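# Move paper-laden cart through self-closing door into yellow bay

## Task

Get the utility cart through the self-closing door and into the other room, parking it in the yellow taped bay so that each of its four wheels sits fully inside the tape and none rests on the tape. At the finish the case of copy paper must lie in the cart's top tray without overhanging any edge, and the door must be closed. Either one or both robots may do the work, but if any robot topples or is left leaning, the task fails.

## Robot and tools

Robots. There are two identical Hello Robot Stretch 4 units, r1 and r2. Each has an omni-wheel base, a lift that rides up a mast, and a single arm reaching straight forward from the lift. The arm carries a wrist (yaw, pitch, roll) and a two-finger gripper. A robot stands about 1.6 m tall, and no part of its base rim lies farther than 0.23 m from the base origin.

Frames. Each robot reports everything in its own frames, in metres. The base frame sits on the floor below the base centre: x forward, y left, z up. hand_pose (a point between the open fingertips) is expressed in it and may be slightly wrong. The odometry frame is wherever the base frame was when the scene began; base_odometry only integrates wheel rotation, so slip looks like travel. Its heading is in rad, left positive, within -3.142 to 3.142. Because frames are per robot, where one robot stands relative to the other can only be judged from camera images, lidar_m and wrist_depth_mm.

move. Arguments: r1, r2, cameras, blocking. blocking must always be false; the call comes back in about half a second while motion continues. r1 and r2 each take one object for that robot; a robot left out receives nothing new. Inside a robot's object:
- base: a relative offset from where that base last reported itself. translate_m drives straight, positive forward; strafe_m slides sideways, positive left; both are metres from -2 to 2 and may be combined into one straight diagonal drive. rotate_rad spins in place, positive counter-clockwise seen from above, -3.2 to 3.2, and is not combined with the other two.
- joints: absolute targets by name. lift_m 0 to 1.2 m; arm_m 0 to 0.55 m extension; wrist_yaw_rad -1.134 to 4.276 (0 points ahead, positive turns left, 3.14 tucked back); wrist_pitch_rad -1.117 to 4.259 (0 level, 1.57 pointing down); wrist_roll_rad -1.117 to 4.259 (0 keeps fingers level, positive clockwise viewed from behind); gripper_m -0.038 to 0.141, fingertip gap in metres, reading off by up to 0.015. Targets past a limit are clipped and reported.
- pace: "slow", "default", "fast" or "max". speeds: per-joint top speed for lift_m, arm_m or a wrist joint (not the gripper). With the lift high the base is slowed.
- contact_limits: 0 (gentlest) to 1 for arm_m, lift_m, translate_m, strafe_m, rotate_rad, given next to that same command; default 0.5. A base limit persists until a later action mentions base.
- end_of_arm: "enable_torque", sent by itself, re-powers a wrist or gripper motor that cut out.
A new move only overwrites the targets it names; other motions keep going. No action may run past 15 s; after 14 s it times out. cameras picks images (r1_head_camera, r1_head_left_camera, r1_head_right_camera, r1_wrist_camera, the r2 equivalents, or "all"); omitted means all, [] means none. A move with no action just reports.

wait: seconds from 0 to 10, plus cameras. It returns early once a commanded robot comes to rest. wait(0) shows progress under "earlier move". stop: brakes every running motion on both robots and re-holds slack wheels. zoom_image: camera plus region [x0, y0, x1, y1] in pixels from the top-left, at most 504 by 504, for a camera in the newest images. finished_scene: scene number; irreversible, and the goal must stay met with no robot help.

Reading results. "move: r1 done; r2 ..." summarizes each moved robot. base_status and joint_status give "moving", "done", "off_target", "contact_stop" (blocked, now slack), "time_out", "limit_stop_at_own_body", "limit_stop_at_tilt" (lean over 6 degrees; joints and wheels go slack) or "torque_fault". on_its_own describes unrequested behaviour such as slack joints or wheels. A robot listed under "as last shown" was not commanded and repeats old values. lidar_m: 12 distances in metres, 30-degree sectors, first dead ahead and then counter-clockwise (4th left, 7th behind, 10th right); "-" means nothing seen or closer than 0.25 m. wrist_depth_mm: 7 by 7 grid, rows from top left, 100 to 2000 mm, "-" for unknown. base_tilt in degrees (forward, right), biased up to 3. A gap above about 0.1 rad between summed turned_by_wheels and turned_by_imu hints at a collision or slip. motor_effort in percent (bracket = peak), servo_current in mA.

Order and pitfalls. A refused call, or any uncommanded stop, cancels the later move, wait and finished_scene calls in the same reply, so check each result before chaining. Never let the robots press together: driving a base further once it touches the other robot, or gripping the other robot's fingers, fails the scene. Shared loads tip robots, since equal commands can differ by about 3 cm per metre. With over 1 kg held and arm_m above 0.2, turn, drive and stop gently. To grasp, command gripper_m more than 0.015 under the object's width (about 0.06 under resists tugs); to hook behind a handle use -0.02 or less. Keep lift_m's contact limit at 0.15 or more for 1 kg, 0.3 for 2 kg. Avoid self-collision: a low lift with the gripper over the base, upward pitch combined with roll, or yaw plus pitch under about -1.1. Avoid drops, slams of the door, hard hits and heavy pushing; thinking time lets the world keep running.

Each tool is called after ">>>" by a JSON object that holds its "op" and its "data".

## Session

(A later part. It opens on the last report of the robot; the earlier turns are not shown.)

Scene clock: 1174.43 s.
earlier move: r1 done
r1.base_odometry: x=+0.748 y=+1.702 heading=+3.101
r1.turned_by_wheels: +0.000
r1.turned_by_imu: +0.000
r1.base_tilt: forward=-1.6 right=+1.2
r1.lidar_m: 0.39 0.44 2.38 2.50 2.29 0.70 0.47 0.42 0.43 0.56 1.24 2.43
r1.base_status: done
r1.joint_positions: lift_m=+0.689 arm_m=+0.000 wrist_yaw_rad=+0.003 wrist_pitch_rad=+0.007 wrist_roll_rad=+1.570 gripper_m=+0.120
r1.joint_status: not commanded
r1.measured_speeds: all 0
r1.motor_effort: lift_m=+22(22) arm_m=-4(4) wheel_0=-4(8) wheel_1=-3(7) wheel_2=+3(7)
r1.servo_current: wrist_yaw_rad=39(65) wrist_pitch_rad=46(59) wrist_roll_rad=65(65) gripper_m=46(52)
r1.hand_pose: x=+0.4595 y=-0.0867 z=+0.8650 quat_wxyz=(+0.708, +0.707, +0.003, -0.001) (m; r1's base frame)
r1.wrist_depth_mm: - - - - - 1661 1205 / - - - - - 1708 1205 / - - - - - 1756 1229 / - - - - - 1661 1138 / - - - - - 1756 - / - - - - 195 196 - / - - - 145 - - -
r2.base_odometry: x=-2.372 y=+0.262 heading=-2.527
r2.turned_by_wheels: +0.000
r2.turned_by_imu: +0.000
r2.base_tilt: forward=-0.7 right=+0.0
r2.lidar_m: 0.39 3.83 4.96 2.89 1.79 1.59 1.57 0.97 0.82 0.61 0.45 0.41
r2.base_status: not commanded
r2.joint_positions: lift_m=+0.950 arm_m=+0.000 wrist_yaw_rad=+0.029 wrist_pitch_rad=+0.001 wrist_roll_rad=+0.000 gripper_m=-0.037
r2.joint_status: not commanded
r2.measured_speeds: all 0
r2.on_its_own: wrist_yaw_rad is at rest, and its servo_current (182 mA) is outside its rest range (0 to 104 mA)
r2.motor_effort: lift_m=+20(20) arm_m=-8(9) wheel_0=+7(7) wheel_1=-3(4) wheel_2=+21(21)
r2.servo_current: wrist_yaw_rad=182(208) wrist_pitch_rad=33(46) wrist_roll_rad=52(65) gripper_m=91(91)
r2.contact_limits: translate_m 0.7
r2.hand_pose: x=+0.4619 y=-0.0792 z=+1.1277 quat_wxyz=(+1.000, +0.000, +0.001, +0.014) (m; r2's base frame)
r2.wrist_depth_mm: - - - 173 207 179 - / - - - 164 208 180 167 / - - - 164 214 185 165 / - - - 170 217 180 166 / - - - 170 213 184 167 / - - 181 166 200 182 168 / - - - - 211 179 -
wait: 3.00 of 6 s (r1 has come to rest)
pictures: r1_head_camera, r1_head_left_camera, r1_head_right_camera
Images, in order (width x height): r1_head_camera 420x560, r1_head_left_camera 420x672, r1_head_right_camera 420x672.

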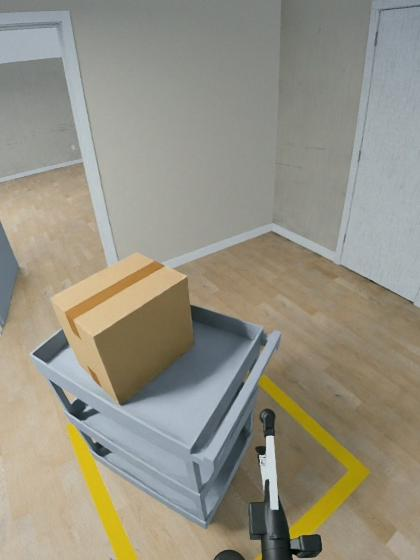

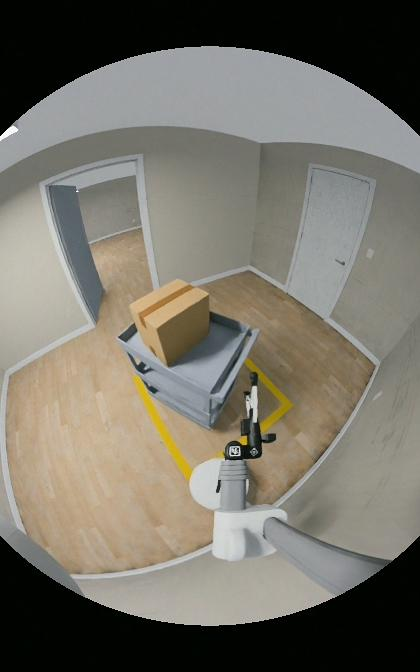

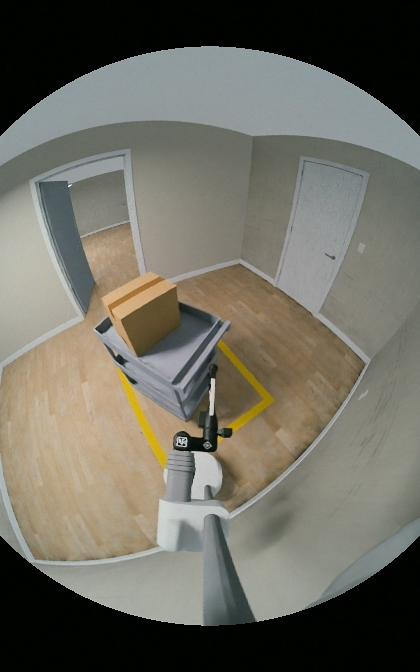

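>>> {"op": "move", "data": {"r1": {"base":{"translate_m":0.21},"pace":"slow"}, "blocking": false, "cameras": []}}

>>> {"op": "wait", "data": {"seconds": 6, "cameras": ["r1_head_camera"]}}

>>> {"op": "move", "data": {"r1": {"joints":{"gripper_m":-0.02}}, "blocking": false, "cameras": []}}

>>> {"op": "wait", "data": {"seconds": 3, "cameras": []}}

>>> {"op": "move", "data": {"r1": {"base":{"translate_m":-0.02,"strafe_m":-0.2},"pace":"slow"}, "blocking": false, "cameras": []}}

>>> {"op": "wait", "data": {"seconds": 6, "cameras": ["r1_head_camera"]}}

Scene clock: 1189.90 s.
move: r1 moving
r1.base_odometry: x=+0.736 y=+1.702 heading=+3.101
r1.turned_by_wheels: +0.000
r1.turned_by_imu: +0.000
r1.base_tilt: forward=-1.6 right=+1.3
r1.lidar_m: 0.36 0.42 2.37 2.49 2.30 0.73 0.47 0.42 0.44 0.57 1.26 2.44
r1.base_status: translate_m moving
r1.joint_positions: lift_m=+0.689 arm_m=+0.000 wrist_yaw_rad=+0.003 wrist_pitch_rad=+0.007 wrist_roll_rad=+1.570 gripper_m=+0.120
r1.joint_status: not commanded
r1.measured_speeds: translate_m=+0.049 strafe_m=+0.000 rotate_rad=+0.003 lift_m=+0.000 arm_m=+0.000 wrist_yaw_rad=+0.000 wrist_pitch_rad=+0.000 wrist_roll_rad=+0.000
r1.motor_effort: lift_m=+22(22) arm_m=-4(4) wheel_0=+5(5) wheel_1=+5(5) wheel_2=-6(6)
r1.servo_current: wrist_yaw_rad=39(59) wrist_pitch_rad=52(52) wrist_roll_rad=46(59) gripper_m=39(52)
r1.hand_pose: x=+0.4595 y=-0.0867 z=+0.8650 quat_wxyz=(+0.708, +0.707, +0.003, -0.001) (m; r1's base frame)
r1.wrist_depth_mm: - - - - - 1708 1205 / - - - - - 1661 1205 / - - - - - 1808 1229 / - - - - - 1708 1160 / - - - - - 1756 - / - - - - 194 197 - / - - - 145 - - -
r2.base_odometry: x=-2.372 y=+0.262 heading=-2.527
r2.turned_by_wheels: +0.000
r2.turned_by_imu: +0.000
r2.base_tilt: forward=-0.6 right=+0.0
r2.lidar_m: 0.38 3.85 4.96 2.87 1.79 1.58 1.56 0.94 0.84 0.60 0.44 0.43
r2.base_status: not commanded
r2.joint_positions: lift_m=+0.950 arm_m=+0.000 wrist_yaw_rad=+0.029 wrist_pitch_rad=+0.001 wrist_roll_rad=+0.000 gripper_m=-0.037
r2.joint_status: not commanded
r2.measured_speeds: all 0
r2.motor_effort: lift_m=+20(20) arm_m=-8(9) wheel_0=+6(7) wheel_1=-3(4) wheel_2=+20(21)
r2.servo_current: wrist_yaw_rad=202(202) wrist_pitch_rad=39(46) wrist_roll_rad=46(59) gripper_m=78(91)
r2.contact_limits: translate_m 0.7
r2.hand_pose: x=+0.4619 y=-0.0792 z=+1.1277 quat_wxyz=(+1.000, +0.000, +0.001, +0.014) (m; r2's base frame)
r2.wrist_depth_mm: - - - 173 208 180 - / - - - 164 209 181 167 / - - - 164 215 186 165 / - - - 171 216 179 167 / - - - 170 213 183 168 / - - 181 166 200 182 168 / - - - - 211 178 -
pictures: none
No camera images: "cameras" was empty.

Scene clock: 1192.80 s.
earlier move: r1 done
r1.base_odometry: x=+0.539 y=+1.710 heading=+3.101
r1.turned_by_wheels: +0.000
r1.turned_by_imu: +0.000
r1.base_tilt: forward=-1.6 right=+1.2
r1.lidar_m: 0.25 0.25 0.49 2.59 2.42 0.97 0.64 0.58 0.61 0.79 1.75 0.60
r1.base_status: done
r1.joint_positions: lift_m=+0.689 arm_m=+0.000 wrist_yaw_rad=+0.003 wrist_pitch_rad=+0.007 wrist_roll_rad=+1.570 gripper_m=+0.120
r1.joint_status: not commanded
r1.measured_speeds: all 0
r1.motor_effort: lift_m=+22(22) arm_m=-4(4) wheel_0=+3(8) wheel_1=+1(8) wheel_2=-1(7)
r1.servo_current: wrist_yaw_rad=39(78) wrist_pitch_rad=52(59) wrist_roll_rad=46(65) gripper_m=39(52)
r1.hand_pose: x=+0.4595 y=-0.0867 z=+0.8650 quat_wxyz=(+0.708, +0.707, +0.003, -0.001) (m; r1's base frame)
r1.wrist_depth_mm: - - - - - 1708 1182 / - - - - - 1708 1229 / - - - - - 1756 1205 / - - - - - 1756 1229 / - - - - 364 370 375 / - - - - 192 213 1281 / - 160 - 145 230 1661 -
r2.base_odometry: x=-2.372 y=+0.262 heading=-2.527
r2.turned_by_wheels: +0.000
r2.turned_by_imu: +0.000
r2.base_tilt: forward=-0.6 right=+0.1
r2.lidar_m: 0.40 3.81 4.96 2.89 1.79 1.60 1.56 0.94 0.85 0.63 0.43 0.43
r2.base_status: not commanded
r2.joint_positions: lift_m=+0.950 arm_m=+0.000 wrist_yaw_rad=+0.029 wrist_pitch_rad=+0.001 wrist_roll_rad=+0.000 gripper_m=-0.037
r2.joint_status: not commanded
r2.measured_speeds: all 0
r2.on_its_own: wrist_yaw_rad is at rest, and its servo_current (176 mA) is outside its rest range (0 to 104 mA)
r2.motor_effort: lift_m=+20(20) arm_m=-8(9) wheel_0=+6(7) wheel_1=-4(4) wheel_2=+20(21)
r2.servo_current: wrist_yaw_rad=176(202) wrist_pitch_rad=33(46) wrist_roll_rad=46(59) gripper_m=85(91)
r2.contact_limits: translate_m 0.7
r2.hand_pose: x=+0.4619 y=-0.0792 z=+1.1277 quat_wxyz=(+1.000, +0.000, +0.001, +0.014) (m; r2's base frame)
r2.wrist_depth_mm: - - - 173 208 180 - / - - - 163 209 180 167 / - - - 165 215 185 165 / - - - 171 216 180 166 / - - - 171 213 183 167 / - - 181 166 200 182 167 / - - - - 211 178 -
wait: 2.90 of 6 s (r1 has come to rest)
pictures: r1_head_camera
Images, in order (width x height): r1_head_camera 420x560.

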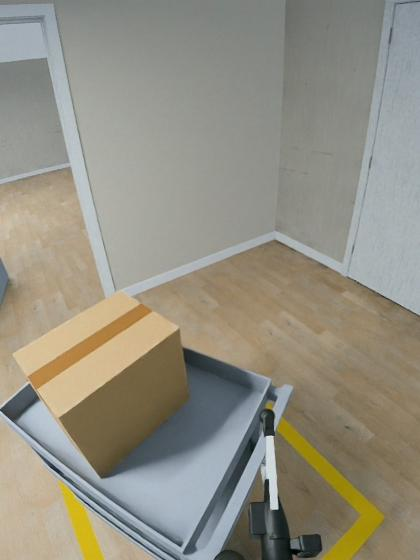

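Scene clock: 1193.30 s.
move: r1 moving
r1.base_odometry: x=+0.539 y=+1.710 heading=+3.101
r1.turned_by_wheels: +0.000
r1.turned_by_imu: +0.000
r1.base_tilt: forward=-1.6 right=+1.3
r1.lidar_m: 0.25 0.25 0.45 2.61 2.41 0.98 0.65 0.58 0.61 0.80 1.72 0.58
r1.base_status: not commanded
r1.joint_positions: lift_m=+0.689 arm_m=+0.000 wrist_yaw_rad=+0.003 wrist_pitch_rad=+0.007 wrist_roll_rad=+1.570 gripper_m=+0.106
r1.joint_status: gripper_m moving
r1.measured_speeds: all 0
r1.motor_effort: lift_m=+22(22) arm_m=-4(4) wheel_0=+3(3) wheel_1=+1(1) wheel_2=-1(1)
r1.servo_current: wrist_yaw_rad=46(65) wrist_pitch_rad=52(52) wrist_roll_rad=52(72) gripper_m=78(98)
r1.hand_pose: x=+0.4595 y=-0.0867 z=+0.8650 quat_wxyz=(+0.708, +0.707, +0.003, -0.001) (m; r1's base frame)
r1.wrist_depth_mm: - - - - - 1756 1205 / - - - - - 1756 1205 / - - - - - 1708 1205 / - - - - - 1808 1182 / - - - - 359 368 375 / - - - - 193 1499 1308 / - - - 136 230 1661 1336
r2.base_odometry: x=-2.372 y=+0.262 heading=-2.527
r2.turned_by_wheels: +0.000
r2.turned_by_imu: +0.000
r2.base_tilt: forward=-0.6 right=+0.0
r2.lidar_m: 0.38 3.84 4.96 2.88 1.78 1.59 1.56 0.97 0.84 0.60 0.44 0.43
r2.base_status: not commanded
r2.joint_positions: lift_m=+0.950 arm_m=+0.000 wrist_yaw_rad=+0.029 wrist_pitch_rad=+0.001 wrist_roll_rad=+0.000 gripper_m=-0.037
r2.joint_status: not commanded
r2.measured_speeds: all 0
r2.motor_effort: lift_m=+20(20) arm_m=-8(9) wheel_0=+7(7) wheel_1=-3(4) wheel_2=+21(21)
r2.servo_current: wrist_yaw_rad=189(202) wrist_pitch_rad=39(46) wrist_roll_rad=52(65) gripper_m=85(91)
r2.contact_limits: translate_m 0.7
r2.hand_pose: x=+0.4619 y=-0.0792 z=+1.1277 quat_wxyz=(+1.000, +0.000, +0.001, +0.014) (m; r2's base frame)
r2.wrist_depth_mm: - - - 174 208 179 - / - - - 163 209 180 167 / - - - 164 214 186 165 / - - - 170 216 179 167 / - - - 171 213 183 167 / - - 181 166 200 181 167 / - - - - 211 178 -
pictures: none
No camera images: "cameras" was empty.

Scene clock: 1194.97 s.
earlier move: r1 done
r1.base_odometry: x=+0.538 y=+1.710 heading=+3.101
r1.turned_by_wheels: +0.000
r1.turned_by_imu: +0.000
r1.base_tilt: forward=-1.6 right=+1.3
r1.lidar_m: 0.25 0.25 0.49 2.64 2.42 0.98 0.65 0.58 0.60 0.77 1.71 2.29
r1.base_status: not commanded
r1.joint_positions: lift_m=+0.689 arm_m=+0.000 wrist_yaw_rad=+0.003 wrist_pitch_rad=+0.007 wrist_roll_rad=+1.570 gripper_m=-0.019
r1.joint_status: all done
r1.measured_speeds: all 0
r1.motor_effort: lift_m=+22(22) arm_m=-4(4) wheel_0=+2(3) wheel_1=+1(2) wheel_2=+0(1)
r1.servo_current: wrist_yaw_rad=52(65) wrist_pitch_rad=46(59) wrist_roll_rad=59(72) gripper_m=85(156)
r1.hand_pose: x=+0.4595 y=-0.0867 z=+0.8650 quat_wxyz=(+0.708, +0.707, +0.003, -0.001) (m; r1's base frame)
r1.wrist_depth_mm: - - - - - 1756 1205 / - - - - - 1708 1229 / - - - - - 1708 1229 / - - - - - 1618 1160 / - - - - 357 368 1182 / - - 208 200 178 1618 1308 / - 144 160 134 219 135 -
r2.base_odometry: x=-2.372 y=+0.262 heading=-2.527
r2.turned_by_wheels: +0.000
r2.turned_by_imu: +0.000
r2.base_tilt: forward=-0.7 right=+0.0
r2.lidar_m: 0.39 3.84 4.97 2.90 1.80 1.57 1.55 0.95 0.83 0.62 0.45 0.43
r2.base_status: not commanded
r2.joint_positions: lift_m=+0.950 arm_m=+0.000 wrist_yaw_rad=+0.029 wrist_pitch_rad=+0.001 wrist_roll_rad=+0.000 gripper_m=-0.037
r2.joint_status: not commanded
r2.measured_speeds: all 0
r2.on_its_own: wrist_yaw_rad is at rest, and its servo_current (182 mA) is outside its rest range (0 to 104 mA)
r2.motor_effort: lift_m=+20(20) arm_m=-8(9) wheel_0=+7(7) wheel_1=-4(4) wheel_2=+20(21)
r2.servo_current: wrist_yaw_rad=182(202) wrist_pitch_rad=39(46) wrist_roll_rad=46(65) gripper_m=78(91)
r2.contact_limits: translate_m 0.7
r2.hand_pose: x=+0.4619 y=-0.0792 z=+1.1277 quat_wxyz=(+1.000, +0.000, +0.001, +0.014) (m; r2's base frame)
r2.wrist_depth_mm: - - - 173 207 180 - / - - - 164 209 180 167 / - - - 164 215 185 165 / - - - 170 216 180 166 / - - - 171 213 183 167 / - - 181 167 200 181 168 / - - - - 211 178 -
wait: 1.67 of 3 s (r1 has come to rest)
pictures: none
No camera images: "cameras" was empty.

Scene clock: 1195.47 s.
move: r1 moving
r1.base_odometry: x=+0.540 y=+1.724 heading=+3.102
r1.turned_by_wheels: +0.001
r1.turned_by_imu: +0.001
r1.base_tilt: forward=-1.6 right=+1.3
r1.lidar_m: 0.25 0.25 0.45 2.64 2.43 0.95 0.63 0.57 0.60 0.77 1.68 2.28
r1.base_status: translate_m moving; strafe_m moving
r1.joint_positions: lift_m=+0.689 arm_m=+0.000 wrist_yaw_rad=+0.004 wrist_pitch_rad=+0.007 wrist_roll_rad=+1.570 gripper_m=-0.019
r1.joint_status: not commanded
r1.measured_speeds: translate_m=-0.005 strafe_m=-0.052 rotate_rad=+0.000 lift_m=+0.000 arm_m=+0.000 wrist_yaw_rad=+0.011 wrist_pitch_rad=+0.000 wrist_roll_rad=+0.000
r1.motor_effort: lift_m=+22(22) arm_m=-4(4) wheel_0=+11(11) wheel_1=-6(7) wheel_2=+9(9)
r1.servo_current: wrist_yaw_rad=46(65) wrist_pitch_rad=46(52) wrist_roll_rad=52(59) gripper_m=78(85)
r1.hand_pose: x=+0.4597 y=-0.0862 z=+0.8650 quat_wxyz=(+0.708, +0.707, +0.004, -0.001) (m; r1's base frame)
r1.wrist_depth_mm: - - - - - 1708 1182 / - - - - - 1708 1205 / - - - - - 1756 1205 / - - - - - 1618 1160 / - - - - 357 370 1182 / - - 216 202 180 1661 1281 / - 144 174 - 221 146 -
r2.base_odometry: x=-2.372 y=+0.262 heading=-2.527
r2.turned_by_wheels: +0.000
r2.turned_by_imu: +0.000
r2.base_tilt: forward=-0.6 right=+0.0
r2.lidar_m: 0.39 3.86 4.96 2.86 1.82 1.58 1.57 0.93 0.83 0.61 0.44 0.41
r2.base_status: not commanded
r2.joint_positions: lift_m=+0.950 arm_m=+0.000 wrist_yaw_rad=+0.029 wrist_pitch_rad=+0.001 wrist_roll_rad=+0.000 gripper_m=-0.037
r2.joint_status: not commanded
r2.measured_speeds: all 0
r2.motor_effort: lift_m=+20(20) arm_m=-8(9) wheel_0=+7(7) wheel_1=-4(4) wheel_2=+20(21)
r2.servo_current: wrist_yaw_rad=182(195) wrist_pitch_rad=39(46) wrist_roll_rad=46(52) gripper_m=85(91)
r2.contact_limits: translate_m 0.7
r2.hand_pose: x=+0.4619 y=-0.0792 z=+1.1277 quat_wxyz=(+1.000, +0.000, +0.001, +0.014) (m; r2's base frame)
r2.wrist_depth_mm: - - - 173 207 180 - / - - - 163 209 180 166 / - - - 164 214 186 165 / - - - 171 216 180 167 / - - - 170 213 184 168 / - - 181 166 200 182 168 / - - - - 212 178 -
pictures: none
No camera images: "cameras" was empty.

Scene clock: 1198.17 s.
earlier move: r1 done
r1.base_odometry: x=+0.566 y=+1.909 heading=+3.101
r1.turned_by_wheels: -0.001
r1.turned_by_imu: -0.002
r1.base_tilt: forward=-1.6 right=+1.3
r1.lidar_m: 0.42 0.29 0.28 2.78 2.57 0.75 0.50 0.44 0.45 0.61 1.34 2.16
r1.base_status: done
r1.joint_positions: lift_m=+0.689 arm_m=+0.000 wrist_yaw_rad=+0.002 wrist_pitch_rad=+0.004 wrist_roll_rad=+1.570 gripper_m=-0.019
r1.joint_status: not commanded
r1.measured_speeds: all 0
r1.motor_effort: lift_m=+21(22) arm_m=-4(4) wheel_0=+4(13) wheel_1=-3(8) wheel_2=+2(9)
r1.servo_current: wrist_yaw_rad=72(72) wrist_pitch_rad=39(59) wrist_roll_rad=52(65) gripper_m=52(85)
r1.hand_pose: x=+0.4595 y=-0.0868 z=+0.8659 quat_wxyz=(+0.708, +0.707, +0.002, -0.001) (m; r1's base frame)
r1.wrist_depth_mm: - - - - - 1708 1205 / - - - - - 1708 1229 / - - - - - 1756 1229 / - - - - - 1756 1229 / - - - - - 1808 1229 / - - - 197 - 1808 1255 / - - 179 168 144 1499 1255
r2.base_odometry: x=-2.372 y=+0.262 heading=-2.527
r2.turned_by_wheels: +0.000
r2.turned_by_imu: +0.000
r2.base_tilt: forward=-0.6 right=+0.0
r2.lidar_m: 0.39 3.83 4.98 2.88 1.79 1.58 1.54 0.94 0.84 0.62 0.45 0.43
r2.base_status: not commanded
r2.joint_positions: lift_m=+0.950 arm_m=+0.000 wrist_yaw_rad=+0.029 wrist_pitch_rad=+0.001 wrist_roll_rad=+0.000 gripper_m=-0.037
r2.joint_status: not commanded
r2.measured_speeds: all 0
r2.on_its_own: wrist_yaw_rad is at rest, and its servo_current (182 mA) is outside its rest range (0 to 104 mA)
r2.motor_effort: lift_m=+20(20) arm_m=-9(9) wheel_0=+6(7) wheel_1=-4(4) wheel_2=+20(21)
r2.servo_current: wrist_yaw_rad=182(202) wrist_pitch_rad=39(46) wrist_roll_rad=52(59) gripper_m=85(91)
r2.contact_limits: translate_m 0.7
r2.hand_pose: x=+0.4619 y=-0.0792 z=+1.1277 quat_wxyz=(+1.000, +0.000, +0.001, +0.014) (m; r2's base frame)
r2.wrist_depth_mm: - - - 174 208 180 - / - - - 163 208 180 167 / - - - 164 215 185 165 / - - - 171 217 180 166 / - - - 171 213 184 167 / - - 181 166 200 182 168 / - - - - 211 178 -
wait: 2.70 of 6 s (r1 has come to rest)
pictures: r1_head_camera
Images, in order (width x height): r1_head_camera 420x560.

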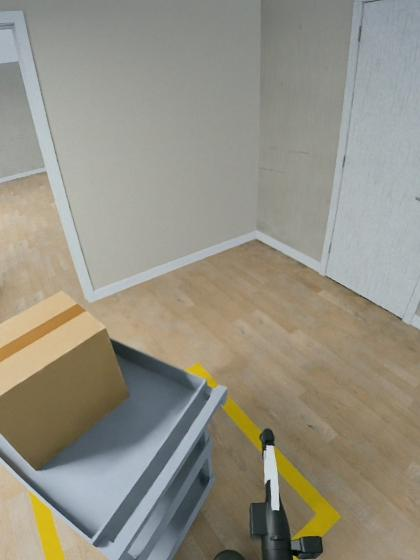

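>>> {"op": "move", "data": {"r1": {"base":{"translate_m":-0.17},"joints":{"lift_m":1.0},"pace":"slow"}, "blocking": false, "cameras": []}}

>>> {"op": "wait", "data": {"seconds": 6, "cameras": []}}

>>> {"op": "move", "data": {"r1": {"base":{"strafe_m":1.05},"pace":"default"}, "blocking": false, "cameras": []}}

>>> {"op": "wait", "data": {"seconds": 8, "cameras": ["r1_head_camera","r1_head_right_camera"]}}

Scene clock: 1232.43 s.
move: r1 moving
r1.base_odometry: x=+0.579 y=+1.909 heading=+3.101
r1.turned_by_wheels: +0.000
r1.turned_by_imu: +0.000
r1.base_tilt: forward=-1.6 right=+1.3
r1.lidar_m: 0.41 0.27 0.29 2.79 2.57 0.74 0.49 0.44 0.47 0.61 1.29 2.19
r1.base_status: translate_m moving
r1.joint_positions: lift_m=+0.714 arm_m=+0.000 wrist_yaw_rad=+0.002 wrist_pitch_rad=+0.004 wrist_roll_rad=+1.570 gripper_m=-0.019
r1.joint_status: lift_m moving
r1.measured_speeds: translate_m=-0.050 strafe_m=+0.000 rotate_rad=-0.001 lift_m=+0.097 arm_m=+0.000 wrist_yaw_rad=+0.000 wrist_pitch_rad=+0.000 wrist_roll_rad=+0.000
r1.motor_effort: lift_m=+27(27) arm_m=-4(4) wheel_0=-6(8) wheel_1=-5(6) wheel_2=+4(7)
r1.servo_current: wrist_yaw_rad=46(65) wrist_pitch_rad=52(52) wrist_roll_rad=26(59) gripper_m=46(59)
r1.hand_pose: x=+0.4595 y=-0.0868 z=+0.8909 quat_wxyz=(+0.708, +0.707, +0.002, -0.001) (m; r1's base frame)
r1.wrist_depth_mm: - - - - - 1756 1255 / - - - - - 1756 1255 / - - - - - 1863 1255 / - - - - - 1863 1255 / - - - - - 1863 1255 / - - - 198 - 1863 1281 / - - 179 180 145 1499 1281
r2.base_odometry: x=-2.372 y=+0.262 heading=-2.527
r2.turned_by_wheels: +0.000
r2.turned_by_imu: +0.000
r2.base_tilt: forward=-0.6 right=+0.0
r2.lidar_m: 0.41 3.82 4.97 2.87 1.78 1.58 1.53 0.93 0.84 0.64 0.44 0.43
r2.base_status: not commanded
r2.joint_positions: lift_m=+0.950 arm_m=+0.000 wrist_yaw_rad=+0.029 wrist_pitch_rad=+0.001 wrist_roll_rad=+0.000 gripper_m=-0.037
r2.joint_status: not commanded
r2.measured_speeds: all 0
r2.motor_effort: lift_m=+20(20) arm_m=-8(9) wheel_0=+7(7) wheel_1=-3(4) wheel_2=+20(21)
r2.servo_current: wrist_yaw_rad=182(202) wrist_pitch_rad=46(46) wrist_roll_rad=46(52) gripper_m=78(91)
r2.contact_limits: translate_m 0.7
r2.hand_pose: x=+0.4619 y=-0.0792 z=+1.1277 quat_wxyz=(+1.000, +0.000, +0.001, +0.014) (m; r2's base frame)
r2.wrist_depth_mm: - - - 173 207 180 - / - - - 163 208 181 167 / - - - 164 215 185 166 / - - - 171 216 180 166 / - - - 171 213 184 167 / - - 181 166 200 181 167 / - - - - 211 178 -
pictures: none
No camera images: "cameras" was empty.

Scene clock: 1235.03 s.
earlier move: r1 done
r1.base_odometry: x=+0.736 y=+1.902 heading=+3.101
r1.turned_by_wheels: +0.000
r1.turned_by_imu: +0.000
r1.base_tilt: forward=-1.6 right=+1.3
r1.lidar_m: 0.51 0.40 0.68 2.68 2.26 0.53 0.35 0.32 0.33 0.44 0.95 2.24
r1.base_status: done
r1.joint_positions: lift_m=+1.000 arm_m=+0.000 wrist_yaw_rad=+0.002 wrist_pitch_rad=+0.004 wrist_roll_rad=+1.570 gripper_m=-0.019
r1.joint_status: all done
r1.measured_speeds: all 0
r1.motor_effort: lift_m=+24(27) arm_m=-4(4) wheel_0=-4(8) wheel_1=-1(6) wheel_2=+2(7)
r1.servo_current: wrist_yaw_rad=59(78) wrist_pitch_rad=39(52) wrist_roll_rad=52(72) gripper_m=52(59)
r1.hand_pose: x=+0.4595 y=-0.0868 z=+1.1766 quat_wxyz=(+0.708, +0.707, +0.002, -0.001) (m; r1's base frame)
r1.wrist_depth_mm: - - - - - - 1708 / - - - - - - 1618 / - - - - - - 1618 / - - - - - - 1661 / - - - - - - 1708 / - - - 199 - - 1537 / - - 179 179 154 - 466
r2.base_odometry: x=-2.372 y=+0.262 heading=-2.527
r2.turned_by_wheels: +0.000
r2.turned_by_imu: +0.000
r2.base_tilt: forward=-0.6 right=+0.0
r2.lidar_m: 0.39 3.83 4.97 2.87 1.80 1.59 1.54 0.93 0.82 0.61 0.46 0.42
r2.base_status: not commanded
r2.joint_positions: lift_m=+0.950 arm_m=+0.000 wrist_yaw_rad=+0.029 wrist_pitch_rad=+0.001 wrist_roll_rad=+0.000 gripper_m=-0.037
r2.joint_status: not commanded
r2.measured_speeds: all 0
r2.on_its_own: wrist_yaw_rad is at rest, and its servo_current (182 mA) is outside its rest range (0 to 104 mA)
r2.motor_effort: lift_m=+20(20) arm_m=-8(9) wheel_0=+6(7) wheel_1=-3(4) wheel_2=+20(21)
r2.servo_current: wrist_yaw_rad=182(202) wrist_pitch_rad=39(46) wrist_roll_rad=52(65) gripper_m=78(91)
r2.contact_limits: translate_m 0.7
r2.hand_pose: x=+0.4619 y=-0.0792 z=+1.1277 quat_wxyz=(+1.000, +0.000, +0.001, +0.014) (m; r2's base frame)
r2.wrist_depth_mm: - - - 173 208 179 - / - - - 164 209 180 167 / - - - 164 215 186 165 / - - - 171 216 180 166 / - - - 171 213 183 167 / - - 181 166 200 181 167 / - - - - 211 178 -
wait: 2.60 of 6 s (r1 has come to rest)
pictures: none
No camera images: "cameras" was empty.

Scene clock: 1235.53 s.
move: r1 moving
r1.base_odometry: x=+0.735 y=+1.866 heading=+3.101
r1.turned_by_wheels: +0.000
r1.turned_by_imu: +0.000
r1.base_tilt: forward=-1.6 right=+1.3
r1.lidar_m: 0.50 0.37 0.76 2.64 2.40 0.58 0.37 0.32 0.35 0.46 1.01 2.31
r1.base_status: strafe_m moving
r1.joint_positions: lift_m=+1.000 arm_m=+0.000 wrist_yaw_rad=+0.002 wrist_pitch_rad=+0.004 wrist_roll_rad=+1.570 gripper_m=-0.019
r1.joint_status: not commanded
r1.measured_speeds: translate_m=-0.001 strafe_m=+0.140 rotate_rad=+0.005 lift_m=+0.000 arm_m=+0.000 wrist_yaw_rad=+0.000 wrist_pitch_rad=+0.000 wrist_roll_rad=+0.000
r1.motor_effort: lift_m=+24(24) arm_m=-4(4) wheel_0=-9(10) wheel_1=+8(10) wheel_2=+0(1)
r1.servo_current: wrist_yaw_rad=46(59) wrist_pitch_rad=52(52) wrist_roll_rad=46(65) gripper_m=59(59)
r1.hand_pose: x=+0.4595 y=-0.0868 z=+1.1766 quat_wxyz=(+0.708, +0.707, +0.002, -0.001) (m; r1's base frame)
r1.wrist_depth_mm: - - - - - - 1618 / - - - - - - 1661 / - - - - - - 1708 / - - - - - - 1708 / - - - - - - 1756 / - - - 198 - - 525 / - - 180 179 154 - -
r2.base_odometry: x=-2.372 y=+0.262 heading=-2.527
r2.turned_by_wheels: +0.000
r2.turned_by_imu: +0.000
r2.base_tilt: forward=-0.6 right=+0.0
r2.lidar_m: 0.39 3.80 4.98 2.86 1.79 1.57 1.55 0.94 0.84 0.62 0.44 0.42
r2.base_status: not commanded
r2.joint_positions: lift_m=+0.950 arm_m=+0.000 wrist_yaw_rad=+0.029 wrist_pitch_rad=+0.001 wrist_roll_rad=+0.000 gripper_m=-0.037
r2.joint_status: not commanded
r2.measured_speeds: all 0
r2.motor_effort: lift_m=+20(20) arm_m=-8(8) wheel_0=+7(7) wheel_1=-4(4) wheel_2=+20(21)
r2.servo_current: wrist_yaw_rad=189(195) wrist_pitch_rad=46(46) wrist_roll_rad=52(65) gripper_m=78(85)
r2.contact_limits: translate_m 0.7
r2.hand_pose: x=+0.4619 y=-0.0792 z=+1.1277 quat_wxyz=(+1.000, +0.000, +0.001, +0.014) (m; r2's base frame)
r2.wrist_depth_mm: - - - 174 207 179 - / - - - 163 208 180 167 / - - - 164 214 185 165 / - - - 170 217 180 166 / - - - 170 213 183 167 / - - 181 166 200 181 167 / - - - - 211 178 -
pictures: none
No camera images: "cameras" was empty.

Scene clock: 1239.87 s.
earlier move: r1 done
r1.base_odometry: x=+0.693 y=+0.853 heading=+3.101
r1.turned_by_wheels: +0.000
r1.turned_by_imu: +0.006
r1.base_tilt: forward=-1.6 right=+1.3
r1.lidar_m: 2.22 1.84 1.87 1.77 1.63 1.52 1.02 0.95 0.98 1.24 0.71 0.67
r1.base_status: done
r1.joint_positions: lift_m=+1.000 arm_m=+0.000 wrist_yaw_rad=+0.002 wrist_pitch_rad=+0.004 wrist_roll_rad=+1.570 gripper_m=-0.019
r1.joint_status: not commanded
r1.measured_speeds: all 0
r1.motor_effort: lift_m=+24(24) arm_m=-4(4) wheel_0=-1(13) wheel_1=+0(11) wheel_2=+0(2)
r1.servo_current: wrist_yaw_rad=59(65) wrist_pitch_rad=46(52) wrist_roll_rad=59(65) gripper_m=46(65)
r1.hand_pose: x=+0.4595 y=-0.0868 z=+1.1766 quat_wxyz=(+0.708, +0.707, +0.002, -0.001) (m; r1's base frame)
r1.wrist_depth_mm: - - - - - 699 530 / - - - - - - 488 / - - - - - - 1708 / - - - - - - 1661 / 1983 - - - - - 1661 / 1756 - - 198 - - 1708 / - 1661 180 180 144 - 1661
r2.base_odometry: x=-2.372 y=+0.262 heading=-2.527
r2.turned_by_wheels: +0.000
r2.turned_by_imu: +0.001
r2.base_tilt: forward=-0.6 right=+0.0
r2.lidar_m: 0.40 3.89 4.98 2.89 1.78 1.59 1.57 0.93 0.83 0.62 0.46 0.43
r2.base_status: not commanded
r2.joint_positions: lift_m=+0.950 arm_m=+0.000 wrist_yaw_rad=+0.029 wrist_pitch_rad=+0.001 wrist_roll_rad=+0.000 gripper_m=-0.037
r2.joint_status: not commanded
r2.measured_speeds: all 0
r2.on_its_own: wrist_yaw_rad is at rest, and its servo_current (182 mA) is outside its rest range (0 to 104 mA)
r2.motor_effort: lift_m=+20(20) arm_m=-8(9) wheel_0=+6(7) wheel_1=-3(4) wheel_2=+21(21)
r2.servo_current: wrist_yaw_rad=182(202) wrist_pitch_rad=46(46) wrist_roll_rad=46(65) gripper_m=91(91)
r2.contact_limits: translate_m 0.7
r2.hand_pose: x=+0.4619 y=-0.0792 z=+1.1277 quat_wxyz=(+1.000, +0.000, +0.001, +0.014) (m; r2's base frame)
r2.wrist_depth_mm: - - - 173 207 179 - / - - - 164 208 181 167 / - - - 164 215 186 165 / - - - 171 216 180 166 / - - - 171 213 184 167 / - - 181 166 200 182 167 / - - - - 211 178 -
wait: 4.33 of 8 s (r1 has come to rest)
pictures: r1_head_camera, r1_head_right_camera
Images, in order (width x height): r1_head_camera 420x560, r1_head_right_camera 420x672.

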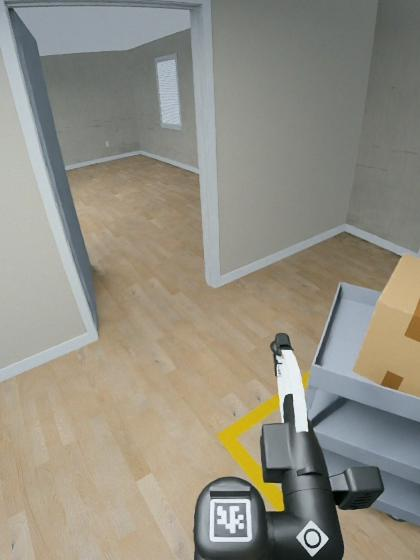

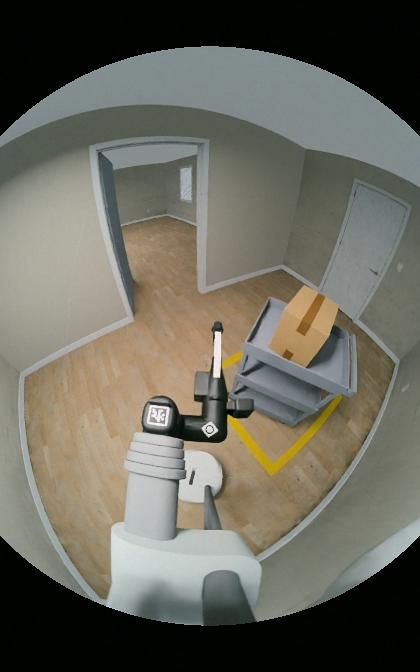

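>>> {"op": "move", "data": {"r1": {"base":{"rotate_rad":-0.75},"joints":{"wrist_pitch_rad":-0.6},"pace":"slow"}, "blocking": false, "cameras": []}}

>>> {"op": "wait", "data": {"seconds": 5, "cameras": ["r1_head_camera"]}}

>>> {"op": "zoom_image", "data": {"camera": "r1_head_camera", "region": [60, 220, 420, 560]}}

Scene clock: 1246.03 s.
move: r1 moving
r1.base_odometry: x=+0.693 y=+0.853 heading=+2.975
r1.turned_by_wheels: -0.126
r1.turned_by_imu: -0.126
r1.base_tilt: forward=-1.6 right=+1.3
r1.lidar_m: 0.67 1.81 1.84 1.87 1.62 1.65 1.09 0.95 0.95 1.11 0.77 0.66
r1.base_status: rotate_rad moving
r1.joint_positions: lift_m=+1.000 arm_m=+0.000 wrist_yaw_rad=+0.002 wrist_pitch_rad=-0.381 wrist_roll_rad=+1.570 gripper_m=-0.019
r1.joint_status: wrist_pitch_rad moving
r1.measured_speeds: translate_m=+0.001 strafe_m=-0.001 rotate_rad=-0.488 lift_m=+0.000 arm_m=+0.000 wrist_yaw_rad=+0.000 wrist_pitch_rad=-1.345 wrist_roll_rad=+0.000
r1.motor_effort: lift_m=+24(24) arm_m=-4(4) wheel_0=+5(8) wheel_1=+5(7) wheel_2=+5(6)
r1.servo_current: wrist_yaw_rad=52(65) wrist_pitch_rad=91(130) wrist_roll_rad=52(52) gripper_m=59(59)
r1.hand_pose: x=+0.4388 y=-0.0868 z=+1.2850 quat_wxyz=(+0.695, +0.694, -0.133, +0.135) (m; r1's base frame)
r1.wrist_depth_mm: - - - - - - - / - - - - - - - / - - - - - - - / - - - - - - - / - - - - - - - / - - - 198 180 - - / - 139 171 168 145 - -
r2.base_odometry: x=-2.372 y=+0.262 heading=-2.527
r2.turned_by_wheels: +0.000
r2.turned_by_imu: +0.000
r2.base_tilt: forward=-0.6 right=+0.0
r2.lidar_m: 0.39 3.84 4.97 2.90 1.80 1.58 1.58 0.93 0.84 0.63 0.45 0.42
r2.base_status: not commanded
r2.joint_positions: lift_m=+0.950 arm_m=+0.000 wrist_yaw_rad=+0.029 wrist_pitch_rad=+0.001 wrist_roll_rad=+0.000 gripper_m=-0.037
r2.joint_status: not commanded
r2.measured_speeds: all 0
r2.motor_effort: lift_m=+20(20) arm_m=-8(9) wheel_0=+6(7) wheel_1=-4(4) wheel_2=+20(21)
r2.servo_current: wrist_yaw_rad=176(189) wrist_pitch_rad=39(46) wrist_roll_rad=46(65) gripper_m=85(91)
r2.contact_limits: translate_m 0.7
r2.hand_pose: x=+0.4619 y=-0.0792 z=+1.1277 quat_wxyz=(+1.000, +0.000, +0.001, +0.014) (m; r2's base frame)
r2.wrist_depth_mm: - - - 174 208 179 - / - - - 164 208 181 167 / - - - 164 215 185 165 / - - - 171 216 180 166 / - - - 170 213 182 167 / - - 181 166 201 182 167 / - - - - 211 178 -
pictures: none
No camera images: "cameras" was empty.

Scene clock: 1247.57 s.
earlier move: r1 done
r1.base_odometry: x=+0.694 y=+0.853 heading=+2.351
r1.turned_by_wheels: -0.624
r1.turned_by_imu: -0.627
r1.base_tilt: forward=-1.6 right=+1.3
r1.lidar_m: 0.66 0.68 1.84 1.83 1.99 1.64 1.62 1.15 0.96 0.94 1.06 0.81
r1.base_status: done
r1.joint_positions: lift_m=+1.000 arm_m=+0.000 wrist_yaw_rad=+0.002 wrist_pitch_rad=-0.594 wrist_roll_rad=+1.570 gripper_m=-0.019
r1.joint_status: all done
r1.measured_speeds: all 0
r1.motor_effort: lift_m=+24(24) arm_m=-4(4) wheel_0=+3(8) wheel_1=+1(7) wheel_2=+0(6)
r1.servo_current: wrist_yaw_rad=59(65) wrist_pitch_rad=46(130) wrist_roll_rad=59(65) gripper_m=59(59)
r1.hand_pose: x=+0.4102 y=-0.0869 z=+1.3391 quat_wxyz=(+0.676, +0.676, -0.206, +0.208) (m; r1's base frame)
r1.wrist_depth_mm: - - - - - - - / - - - - - - - / - - - - - - - / - - - - - - - / - - - - - - - / - - 183 197 - - - / - 132 163 167 154 - -
r2.base_odometry: x=-2.372 y=+0.262 heading=-2.527
r2.turned_by_wheels: +0.000
r2.turned_by_imu: +0.000
r2.base_tilt: forward=-0.6 right=+0.0
r2.lidar_m: 0.40 3.81 4.97 2.90 1.78 1.59 1.53 0.96 0.82 0.62 0.43 0.42
r2.base_status: not commanded
r2.joint_positions: lift_m=+0.950 arm_m=+0.000 wrist_yaw_rad=+0.029 wrist_pitch_rad=+0.001 wrist_roll_rad=+0.000 gripper_m=-0.037
r2.joint_status: not commanded
r2.measured_speeds: all 0
r2.on_its_own: wrist_yaw_rad is at rest, and its servo_current (182 mA) is outside its rest range (0 to 104 mA)
r2.motor_effort: lift_m=+20(20) arm_m=-8(9) wheel_0=+7(7) wheel_1=-3(4) wheel_2=+20(21)
r2.servo_current: wrist_yaw_rad=182(208) wrist_pitch_rad=46(46) wrist_roll_rad=39(65) gripper_m=78(91)
r2.contact_limits: translate_m 0.7
r2.hand_pose: x=+0.4619 y=-0.0792 z=+1.1277 quat_wxyz=(+1.000, +0.000, +0.001, +0.014) (m; r2's base frame)
r2.wrist_depth_mm: - - - 174 207 180 - / - - - 163 209 180 167 / - - - 164 215 186 166 / - - - 170 216 180 167 / - - - 171 213 184 167 / - - 181 166 201 182 167 / - - - - 211 179 -
wait: 1.53 of 5 s (r1 has come to rest)
pictures: r1_head_camera
Images, in order (width x height): r1_head_camera 420x560.

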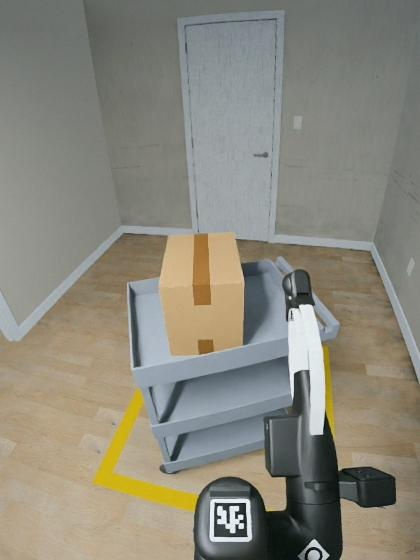

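Scaled by 1.400 from the camera's 420x560 image, which has a finer 600x800 frame.

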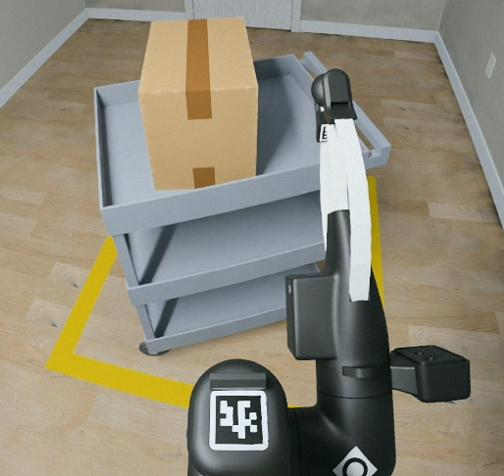

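>>> {"op": "move", "data": {"r1": {"base":{"strafe_m":0.8},"joints":{"wrist_pitch_rad":0.0,"wrist_yaw_rad":2.6}}, "blocking": false, "cameras": []}}

>>> {"op": "wait", "data": {"seconds": 5, "cameras": ["r1_head_camera","r1_head_right_camera"]}}

>>> {"op": "move", "data": {"r1": {"base":{"rotate_rad":-0.7}}, "blocking": false, "cameras": []}}

>>> {"op": "wait", "data": {"seconds": 5, "cameras": ["r1_head_camera"]}}

Scene clock: 1255.20 s.
move: r1 moving
r1.base_odometry: x=+0.668 y=+0.828 heading=+2.351
r1.turned_by_wheels: +0.000
r1.turned_by_imu: +0.000
r1.base_tilt: forward=-1.6 right=+1.3
r1.lidar_m: 0.65 0.66 1.80 1.79 1.97 1.65 1.63 1.20 1.00 0.96 1.09 0.79
r1.base_status: strafe_m moving
r1.joint_positions: lift_m=+1.000 arm_m=+0.000 wrist_yaw_rad=+0.586 wrist_pitch_rad=-0.072 wrist_roll_rad=+1.570 gripper_m=-0.019
r1.joint_status: wrist_yaw_rad moving; wrist_pitch_rad moving
r1.measured_speeds: translate_m=+0.001 strafe_m=+0.140 rotate_rad=-0.005 lift_m=+0.000 arm_m=+0.000 wrist_yaw_rad=+1.819 wrist_pitch_rad=+1.087 wrist_roll_rad=+0.000
r1.motor_effort: lift_m=+24(24) arm_m=-3(4) wheel_0=-11(11) wheel_1=+10(11) wheel_2=+0(1)
r1.servo_current: wrist_yaw_rad=98(117) wrist_pitch_rad=46(65) wrist_roll_rad=46(59) gripper_m=52(65)
r1.hand_pose: x=+0.4589 y=+0.0863 z=+1.1985 quat_wxyz=(+0.670, +0.683, +0.180, +0.229) (m; r1's base frame)
r1.wrist_depth_mm: - - - - 591 427 433 / - - - - 615 452 452 / - - - - - 492 484 / - - - - - - 640 / - - - - - - 1808 / - - - 198 - - 1921 / - 1983 180 145 144 - 1863
r2.base_odometry: x=-2.372 y=+0.262 heading=-2.527
r2.turned_by_wheels: +0.000
r2.turned_by_imu: +0.000
r2.base_tilt: forward=-0.7 right=+0.1
r2.lidar_m: 0.39 3.82 4.96 2.85 1.76 1.60 1.55 0.96 0.83 0.63 0.47 0.44
r2.base_status: not commanded
r2.joint_positions: lift_m=+0.950 arm_m=+0.000 wrist_yaw_rad=+0.029 wrist_pitch_rad=+0.001 wrist_roll_rad=+0.000 gripper_m=-0.037
r2.joint_status: not commanded
r2.measured_speeds: all 0
r2.motor_effort: lift_m=+20(20) arm_m=-8(8) wheel_0=+7(7) wheel_1=-3(4) wheel_2=+20(21)
r2.servo_current: wrist_yaw_rad=182(189) wrist_pitch_rad=33(46) wrist_roll_rad=52(52) gripper_m=85(85)
r2.contact_limits: translate_m 0.7
r2.hand_pose: x=+0.4619 y=-0.0792 z=+1.1277 quat_wxyz=(+1.000, +0.000, +0.001, +0.014) (m; r2's base frame)
r2.wrist_depth_mm: - - - 173 207 179 - / - - - 164 209 181 167 / - - - 165 215 185 166 / - - - 171 216 180 167 / - - - 171 213 183 167 / - - 181 166 200 181 168 / - - - - 211 178 -
pictures: none
No camera images: "cameras" was empty.

Scene clock: 1258.70 s.
earlier move: r1 done
r1.base_odometry: x=+0.125 y=+0.290 heading=+2.351
r1.turned_by_wheels: +0.000
r1.turned_by_imu: +0.005
r1.base_tilt: forward=-1.6 right=+1.2
r1.lidar_m: 2.41 1.76 1.07 1.05 1.21 1.49 1.47 1.65 1.74 1.72 0.96 0.84
r1.base_status: done
r1.joint_positions: lift_m=+1.000 arm_m=+0.000 wrist_yaw_rad=+2.597 wrist_pitch_rad=+0.000 wrist_roll_rad=+1.570 gripper_m=-0.019
r1.joint_status: all done
r1.measured_speeds: all 0
r1.motor_effort: lift_m=+24(24) arm_m=+4(4) wheel_0=-1(12) wheel_1=-1(11) wheel_2=+0(1)
r1.servo_current: wrist_yaw_rad=46(117) wrist_pitch_rad=39(72) wrist_roll_rad=46(65) gripper_m=59(65)
r1.hand_pose: x=-0.0306 y=+0.2241 z=+1.1778 quat_wxyz=(+0.190, +0.190, +0.681, +0.681) (m; r1's base frame)
r1.wrist_depth_mm: - - - - - - - / - - - - - - 1537 / - - - - - - 1576 / 1756 - - - - - 1661 / - - - - - - 1537 / - - 183 198 170 - 1537 / - 132 163 145 144 - -
r2.base_odometry: x=-2.372 y=+0.262 heading=-2.527
r2.turned_by_wheels: +0.000
r2.turned_by_imu: +0.000
r2.base_tilt: forward=-0.6 right=+0.0
r2.lidar_m: 0.41 3.85 4.95 2.88 1.79 1.60 1.51 0.96 0.83 0.61 0.44 0.43
r2.base_status: not commanded
r2.joint_positions: lift_m=+0.950 arm_m=+0.000 wrist_yaw_rad=+0.029 wrist_pitch_rad=+0.001 wrist_roll_rad=+0.000 gripper_m=-0.037
r2.joint_status: not commanded
r2.measured_speeds: all 0
r2.on_its_own: wrist_yaw_rad is at rest, and its servo_current (189 mA) is outside its rest range (0 to 104 mA)
r2.motor_effort: lift_m=+20(20) arm_m=-8(9) wheel_0=+7(7) wheel_1=-4(4) wheel_2=+20(21)
r2.servo_current: wrist_yaw_rad=189(202) wrist_pitch_rad=46(52) wrist_roll_rad=52(59) gripper_m=85(91)
r2.contact_limits: translate_m 0.7
r2.hand_pose: x=+0.4619 y=-0.0792 z=+1.1277 quat_wxyz=(+1.000, +0.000, +0.001, +0.014) (m; r2's base frame)
r2.wrist_depth_mm: - - - 174 207 179 - / - - - 164 209 181 167 / - - - 164 215 185 166 / - - - 171 216 180 167 / - - - 171 213 183 167 / - - 181 166 200 181 168 / - - - - 211 178 -
wait: 3.50 of 5 s (r1 has come to rest)
pictures: r1_head_camera, r1_head_right_camera
Images, in order (width x height): r1_head_camera 420x560, r1_head_right_camera 420x672.

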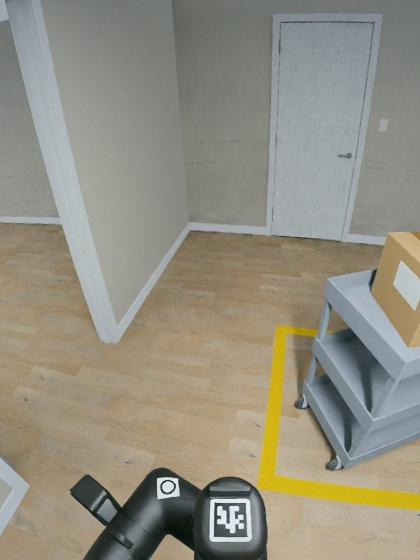

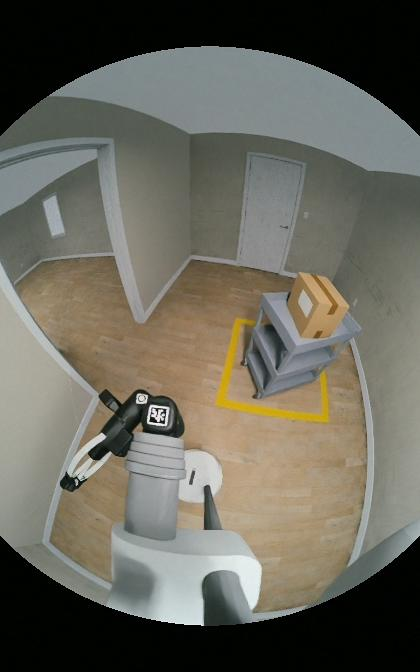

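Scene clock: 1259.20 s.
move: r1 moving
r1.base_odometry: x=+0.125 y=+0.290 heading=+2.149
r1.turned_by_wheels: -0.202
r1.turned_by_imu: -0.203
r1.base_tilt: forward=-1.6 right=+1.3
r1.lidar_m: 1.00 1.75 1.10 1.04 1.07 1.54 1.47 1.56 1.81 1.70 1.79 0.84
r1.base_status: rotate_rad moving
r1.joint_positions: lift_m=+1.000 arm_m=+0.000 wrist_yaw_rad=+2.597 wrist_pitch_rad=+0.000 wrist_roll_rad=+1.570 gripper_m=-0.019
r1.joint_status: not commanded
r1.measured_speeds: translate_m=+0.000 strafe_m=+0.001 rotate_rad=-0.780 lift_m=+0.000 arm_m=+0.000 wrist_yaw_rad=+0.000 wrist_pitch_rad=+0.000 wrist_roll_rad=+0.000
r1.motor_effort: lift_m=+24(24) arm_m=+4(4) wheel_0=+7(8) wheel_1=+8(8) wheel_2=+7(7)
r1.servo_current: wrist_yaw_rad=52(59) wrist_pitch_rad=39(46) wrist_roll_rad=59(65) gripper_m=52(59)
r1.hand_pose: x=-0.0306 y=+0.2241 z=+1.1778 quat_wxyz=(+0.190, +0.190, +0.681, +0.682) (m; r1's base frame)
r1.wrist_depth_mm: - - - - - - - / - - - - - - - / - - - - - - 1537 / - - - - - - 1661 / 1708 - - - - - 1576 / - - 183 198 170 - 1537 / - 132 163 145 144 - -
r2.base_odometry: x=-2.372 y=+0.262 heading=-2.527
r2.turned_by_wheels: +0.000
r2.turned_by_imu: +0.000
r2.base_tilt: forward=-0.6 right=+0.0
r2.lidar_m: 0.38 3.84 4.94 2.88 1.78 1.57 1.57 0.97 0.83 0.62 0.47 0.42
r2.base_status: not commanded
r2.joint_positions: lift_m=+0.950 arm_m=+0.000 wrist_yaw_rad=+0.029 wrist_pitch_rad=+0.001 wrist_roll_rad=+0.000 gripper_m=-0.037
r2.joint_status: not commanded
r2.measured_speeds: all 0
r2.motor_effort: lift_m=+20(20) arm_m=-8(8) wheel_0=+7(7) wheel_1=-3(4) wheel_2=+20(21)
r2.servo_current: wrist_yaw_rad=176(195) wrist_pitch_rad=46(46) wrist_roll_rad=46(52) gripper_m=85(91)
r2.contact_limits: translate_m 0.7
r2.hand_pose: x=+0.4619 y=-0.0792 z=+1.1277 quat_wxyz=(+1.000, +0.000, +0.001, +0.014) (m; r2's base frame)
r2.wrist_depth_mm: - - - 173 207 179 - / - - - 164 209 181 167 / - - - 164 215 185 165 / - - - 171 216 180 166 / - - - 170 213 184 167 / - - 181 166 200 181 167 / - - - - 211 178 -
pictures: none
No camera images: "cameras" was empty.

Scene clock: 1260.33 s.
earlier move: r1 done
r1.base_odometry: x=+0.125 y=+0.290 heading=+1.652
r1.turned_by_wheels: -0.497
r1.turned_by_imu: -0.500
r1.base_tilt: forward=-1.6 right=+1.3
r1.lidar_m: 0.80 1.02 1.74 1.09 1.05 1.13 1.51 1.49 1.57 1.78 1.71 1.80
r1.base_status: done
r1.joint_positions: lift_m=+1.000 arm_m=+0.000 wrist_yaw_rad=+2.597 wrist_pitch_rad=+0.000 wrist_roll_rad=+1.570 gripper_m=-0.019
r1.joint_status: not commanded
r1.measured_speeds: all 0
r1.motor_effort: lift_m=+24(24) arm_m=+4(4) wheel_0=+4(8) wheel_1=+1(8) wheel_2=+1(7)
r1.servo_current: wrist_yaw_rad=52(59) wrist_pitch_rad=39(46) wrist_roll_rad=59(72) gripper_m=52(59)
r1.hand_pose: x=-0.0306 y=+0.2241 z=+1.1778 quat_wxyz=(+0.190, +0.190, +0.681, +0.682) (m; r1's base frame)
r1.wrist_depth_mm: - - - - - - - / - - - - - - - / - - - - - - - / - - - - - - - / - - - - - - - / - - 183 198 171 - 1430 / - 132 163 145 144 - 1576
r2.base_odometry: x=-2.372 y=+0.262 heading=-2.527
r2.turned_by_wheels: +0.000
r2.turned_by_imu: +0.000
r2.base_tilt: forward=-0.6 right=+0.1
r2.lidar_m: 0.40 3.80 4.97 2.89 1.78 1.58 1.56 0.94 0.84 0.60 0.45 0.43
r2.base_status: not commanded
r2.joint_positions: lift_m=+0.950 arm_m=+0.000 wrist_yaw_rad=+0.029 wrist_pitch_rad=+0.001 wrist_roll_rad=+0.000 gripper_m=-0.037
r2.joint_status: not commanded
r2.measured_speeds: all 0
r2.on_its_own: wrist_yaw_rad is at rest, and its servo_current (189 mA) is outside its rest range (0 to 104 mA)
r2.motor_effort: lift_m=+20(20) arm_m=-8(9) wheel_0=+7(7) wheel_1=-4(4) wheel_2=+20(21)
r2.servo_current: wrist_yaw_rad=189(202) wrist_pitch_rad=39(46) wrist_roll_rad=46(59) gripper_m=85(91)
r2.contact_limits: translate_m 0.7
r2.hand_pose: x=+0.4619 y=-0.0792 z=+1.1277 quat_wxyz=(+1.000, +0.000, +0.001, +0.014) (m; r2's base frame)
r2.wrist_depth_mm: - - - 174 208 179 - / - - - 164 208 180 167 / - - - 164 214 185 165 / - - - 170 216 180 166 / - - - 171 212 183 167 / - - 181 166 201 182 167 / - - - - 211 179 -
wait: 1.13 of 5 s (r1 has come to rest)
pictures: r1_head_camera
Images, in order (width x height): r1_head_camera 420x560.

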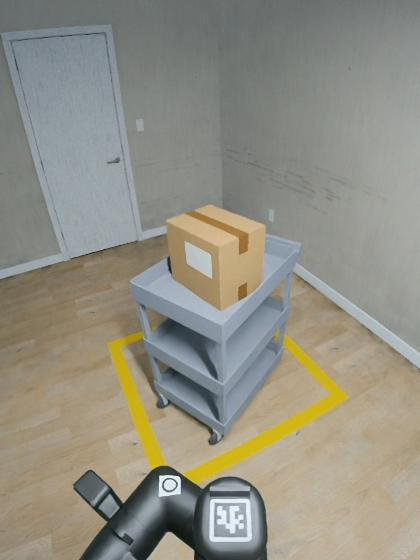

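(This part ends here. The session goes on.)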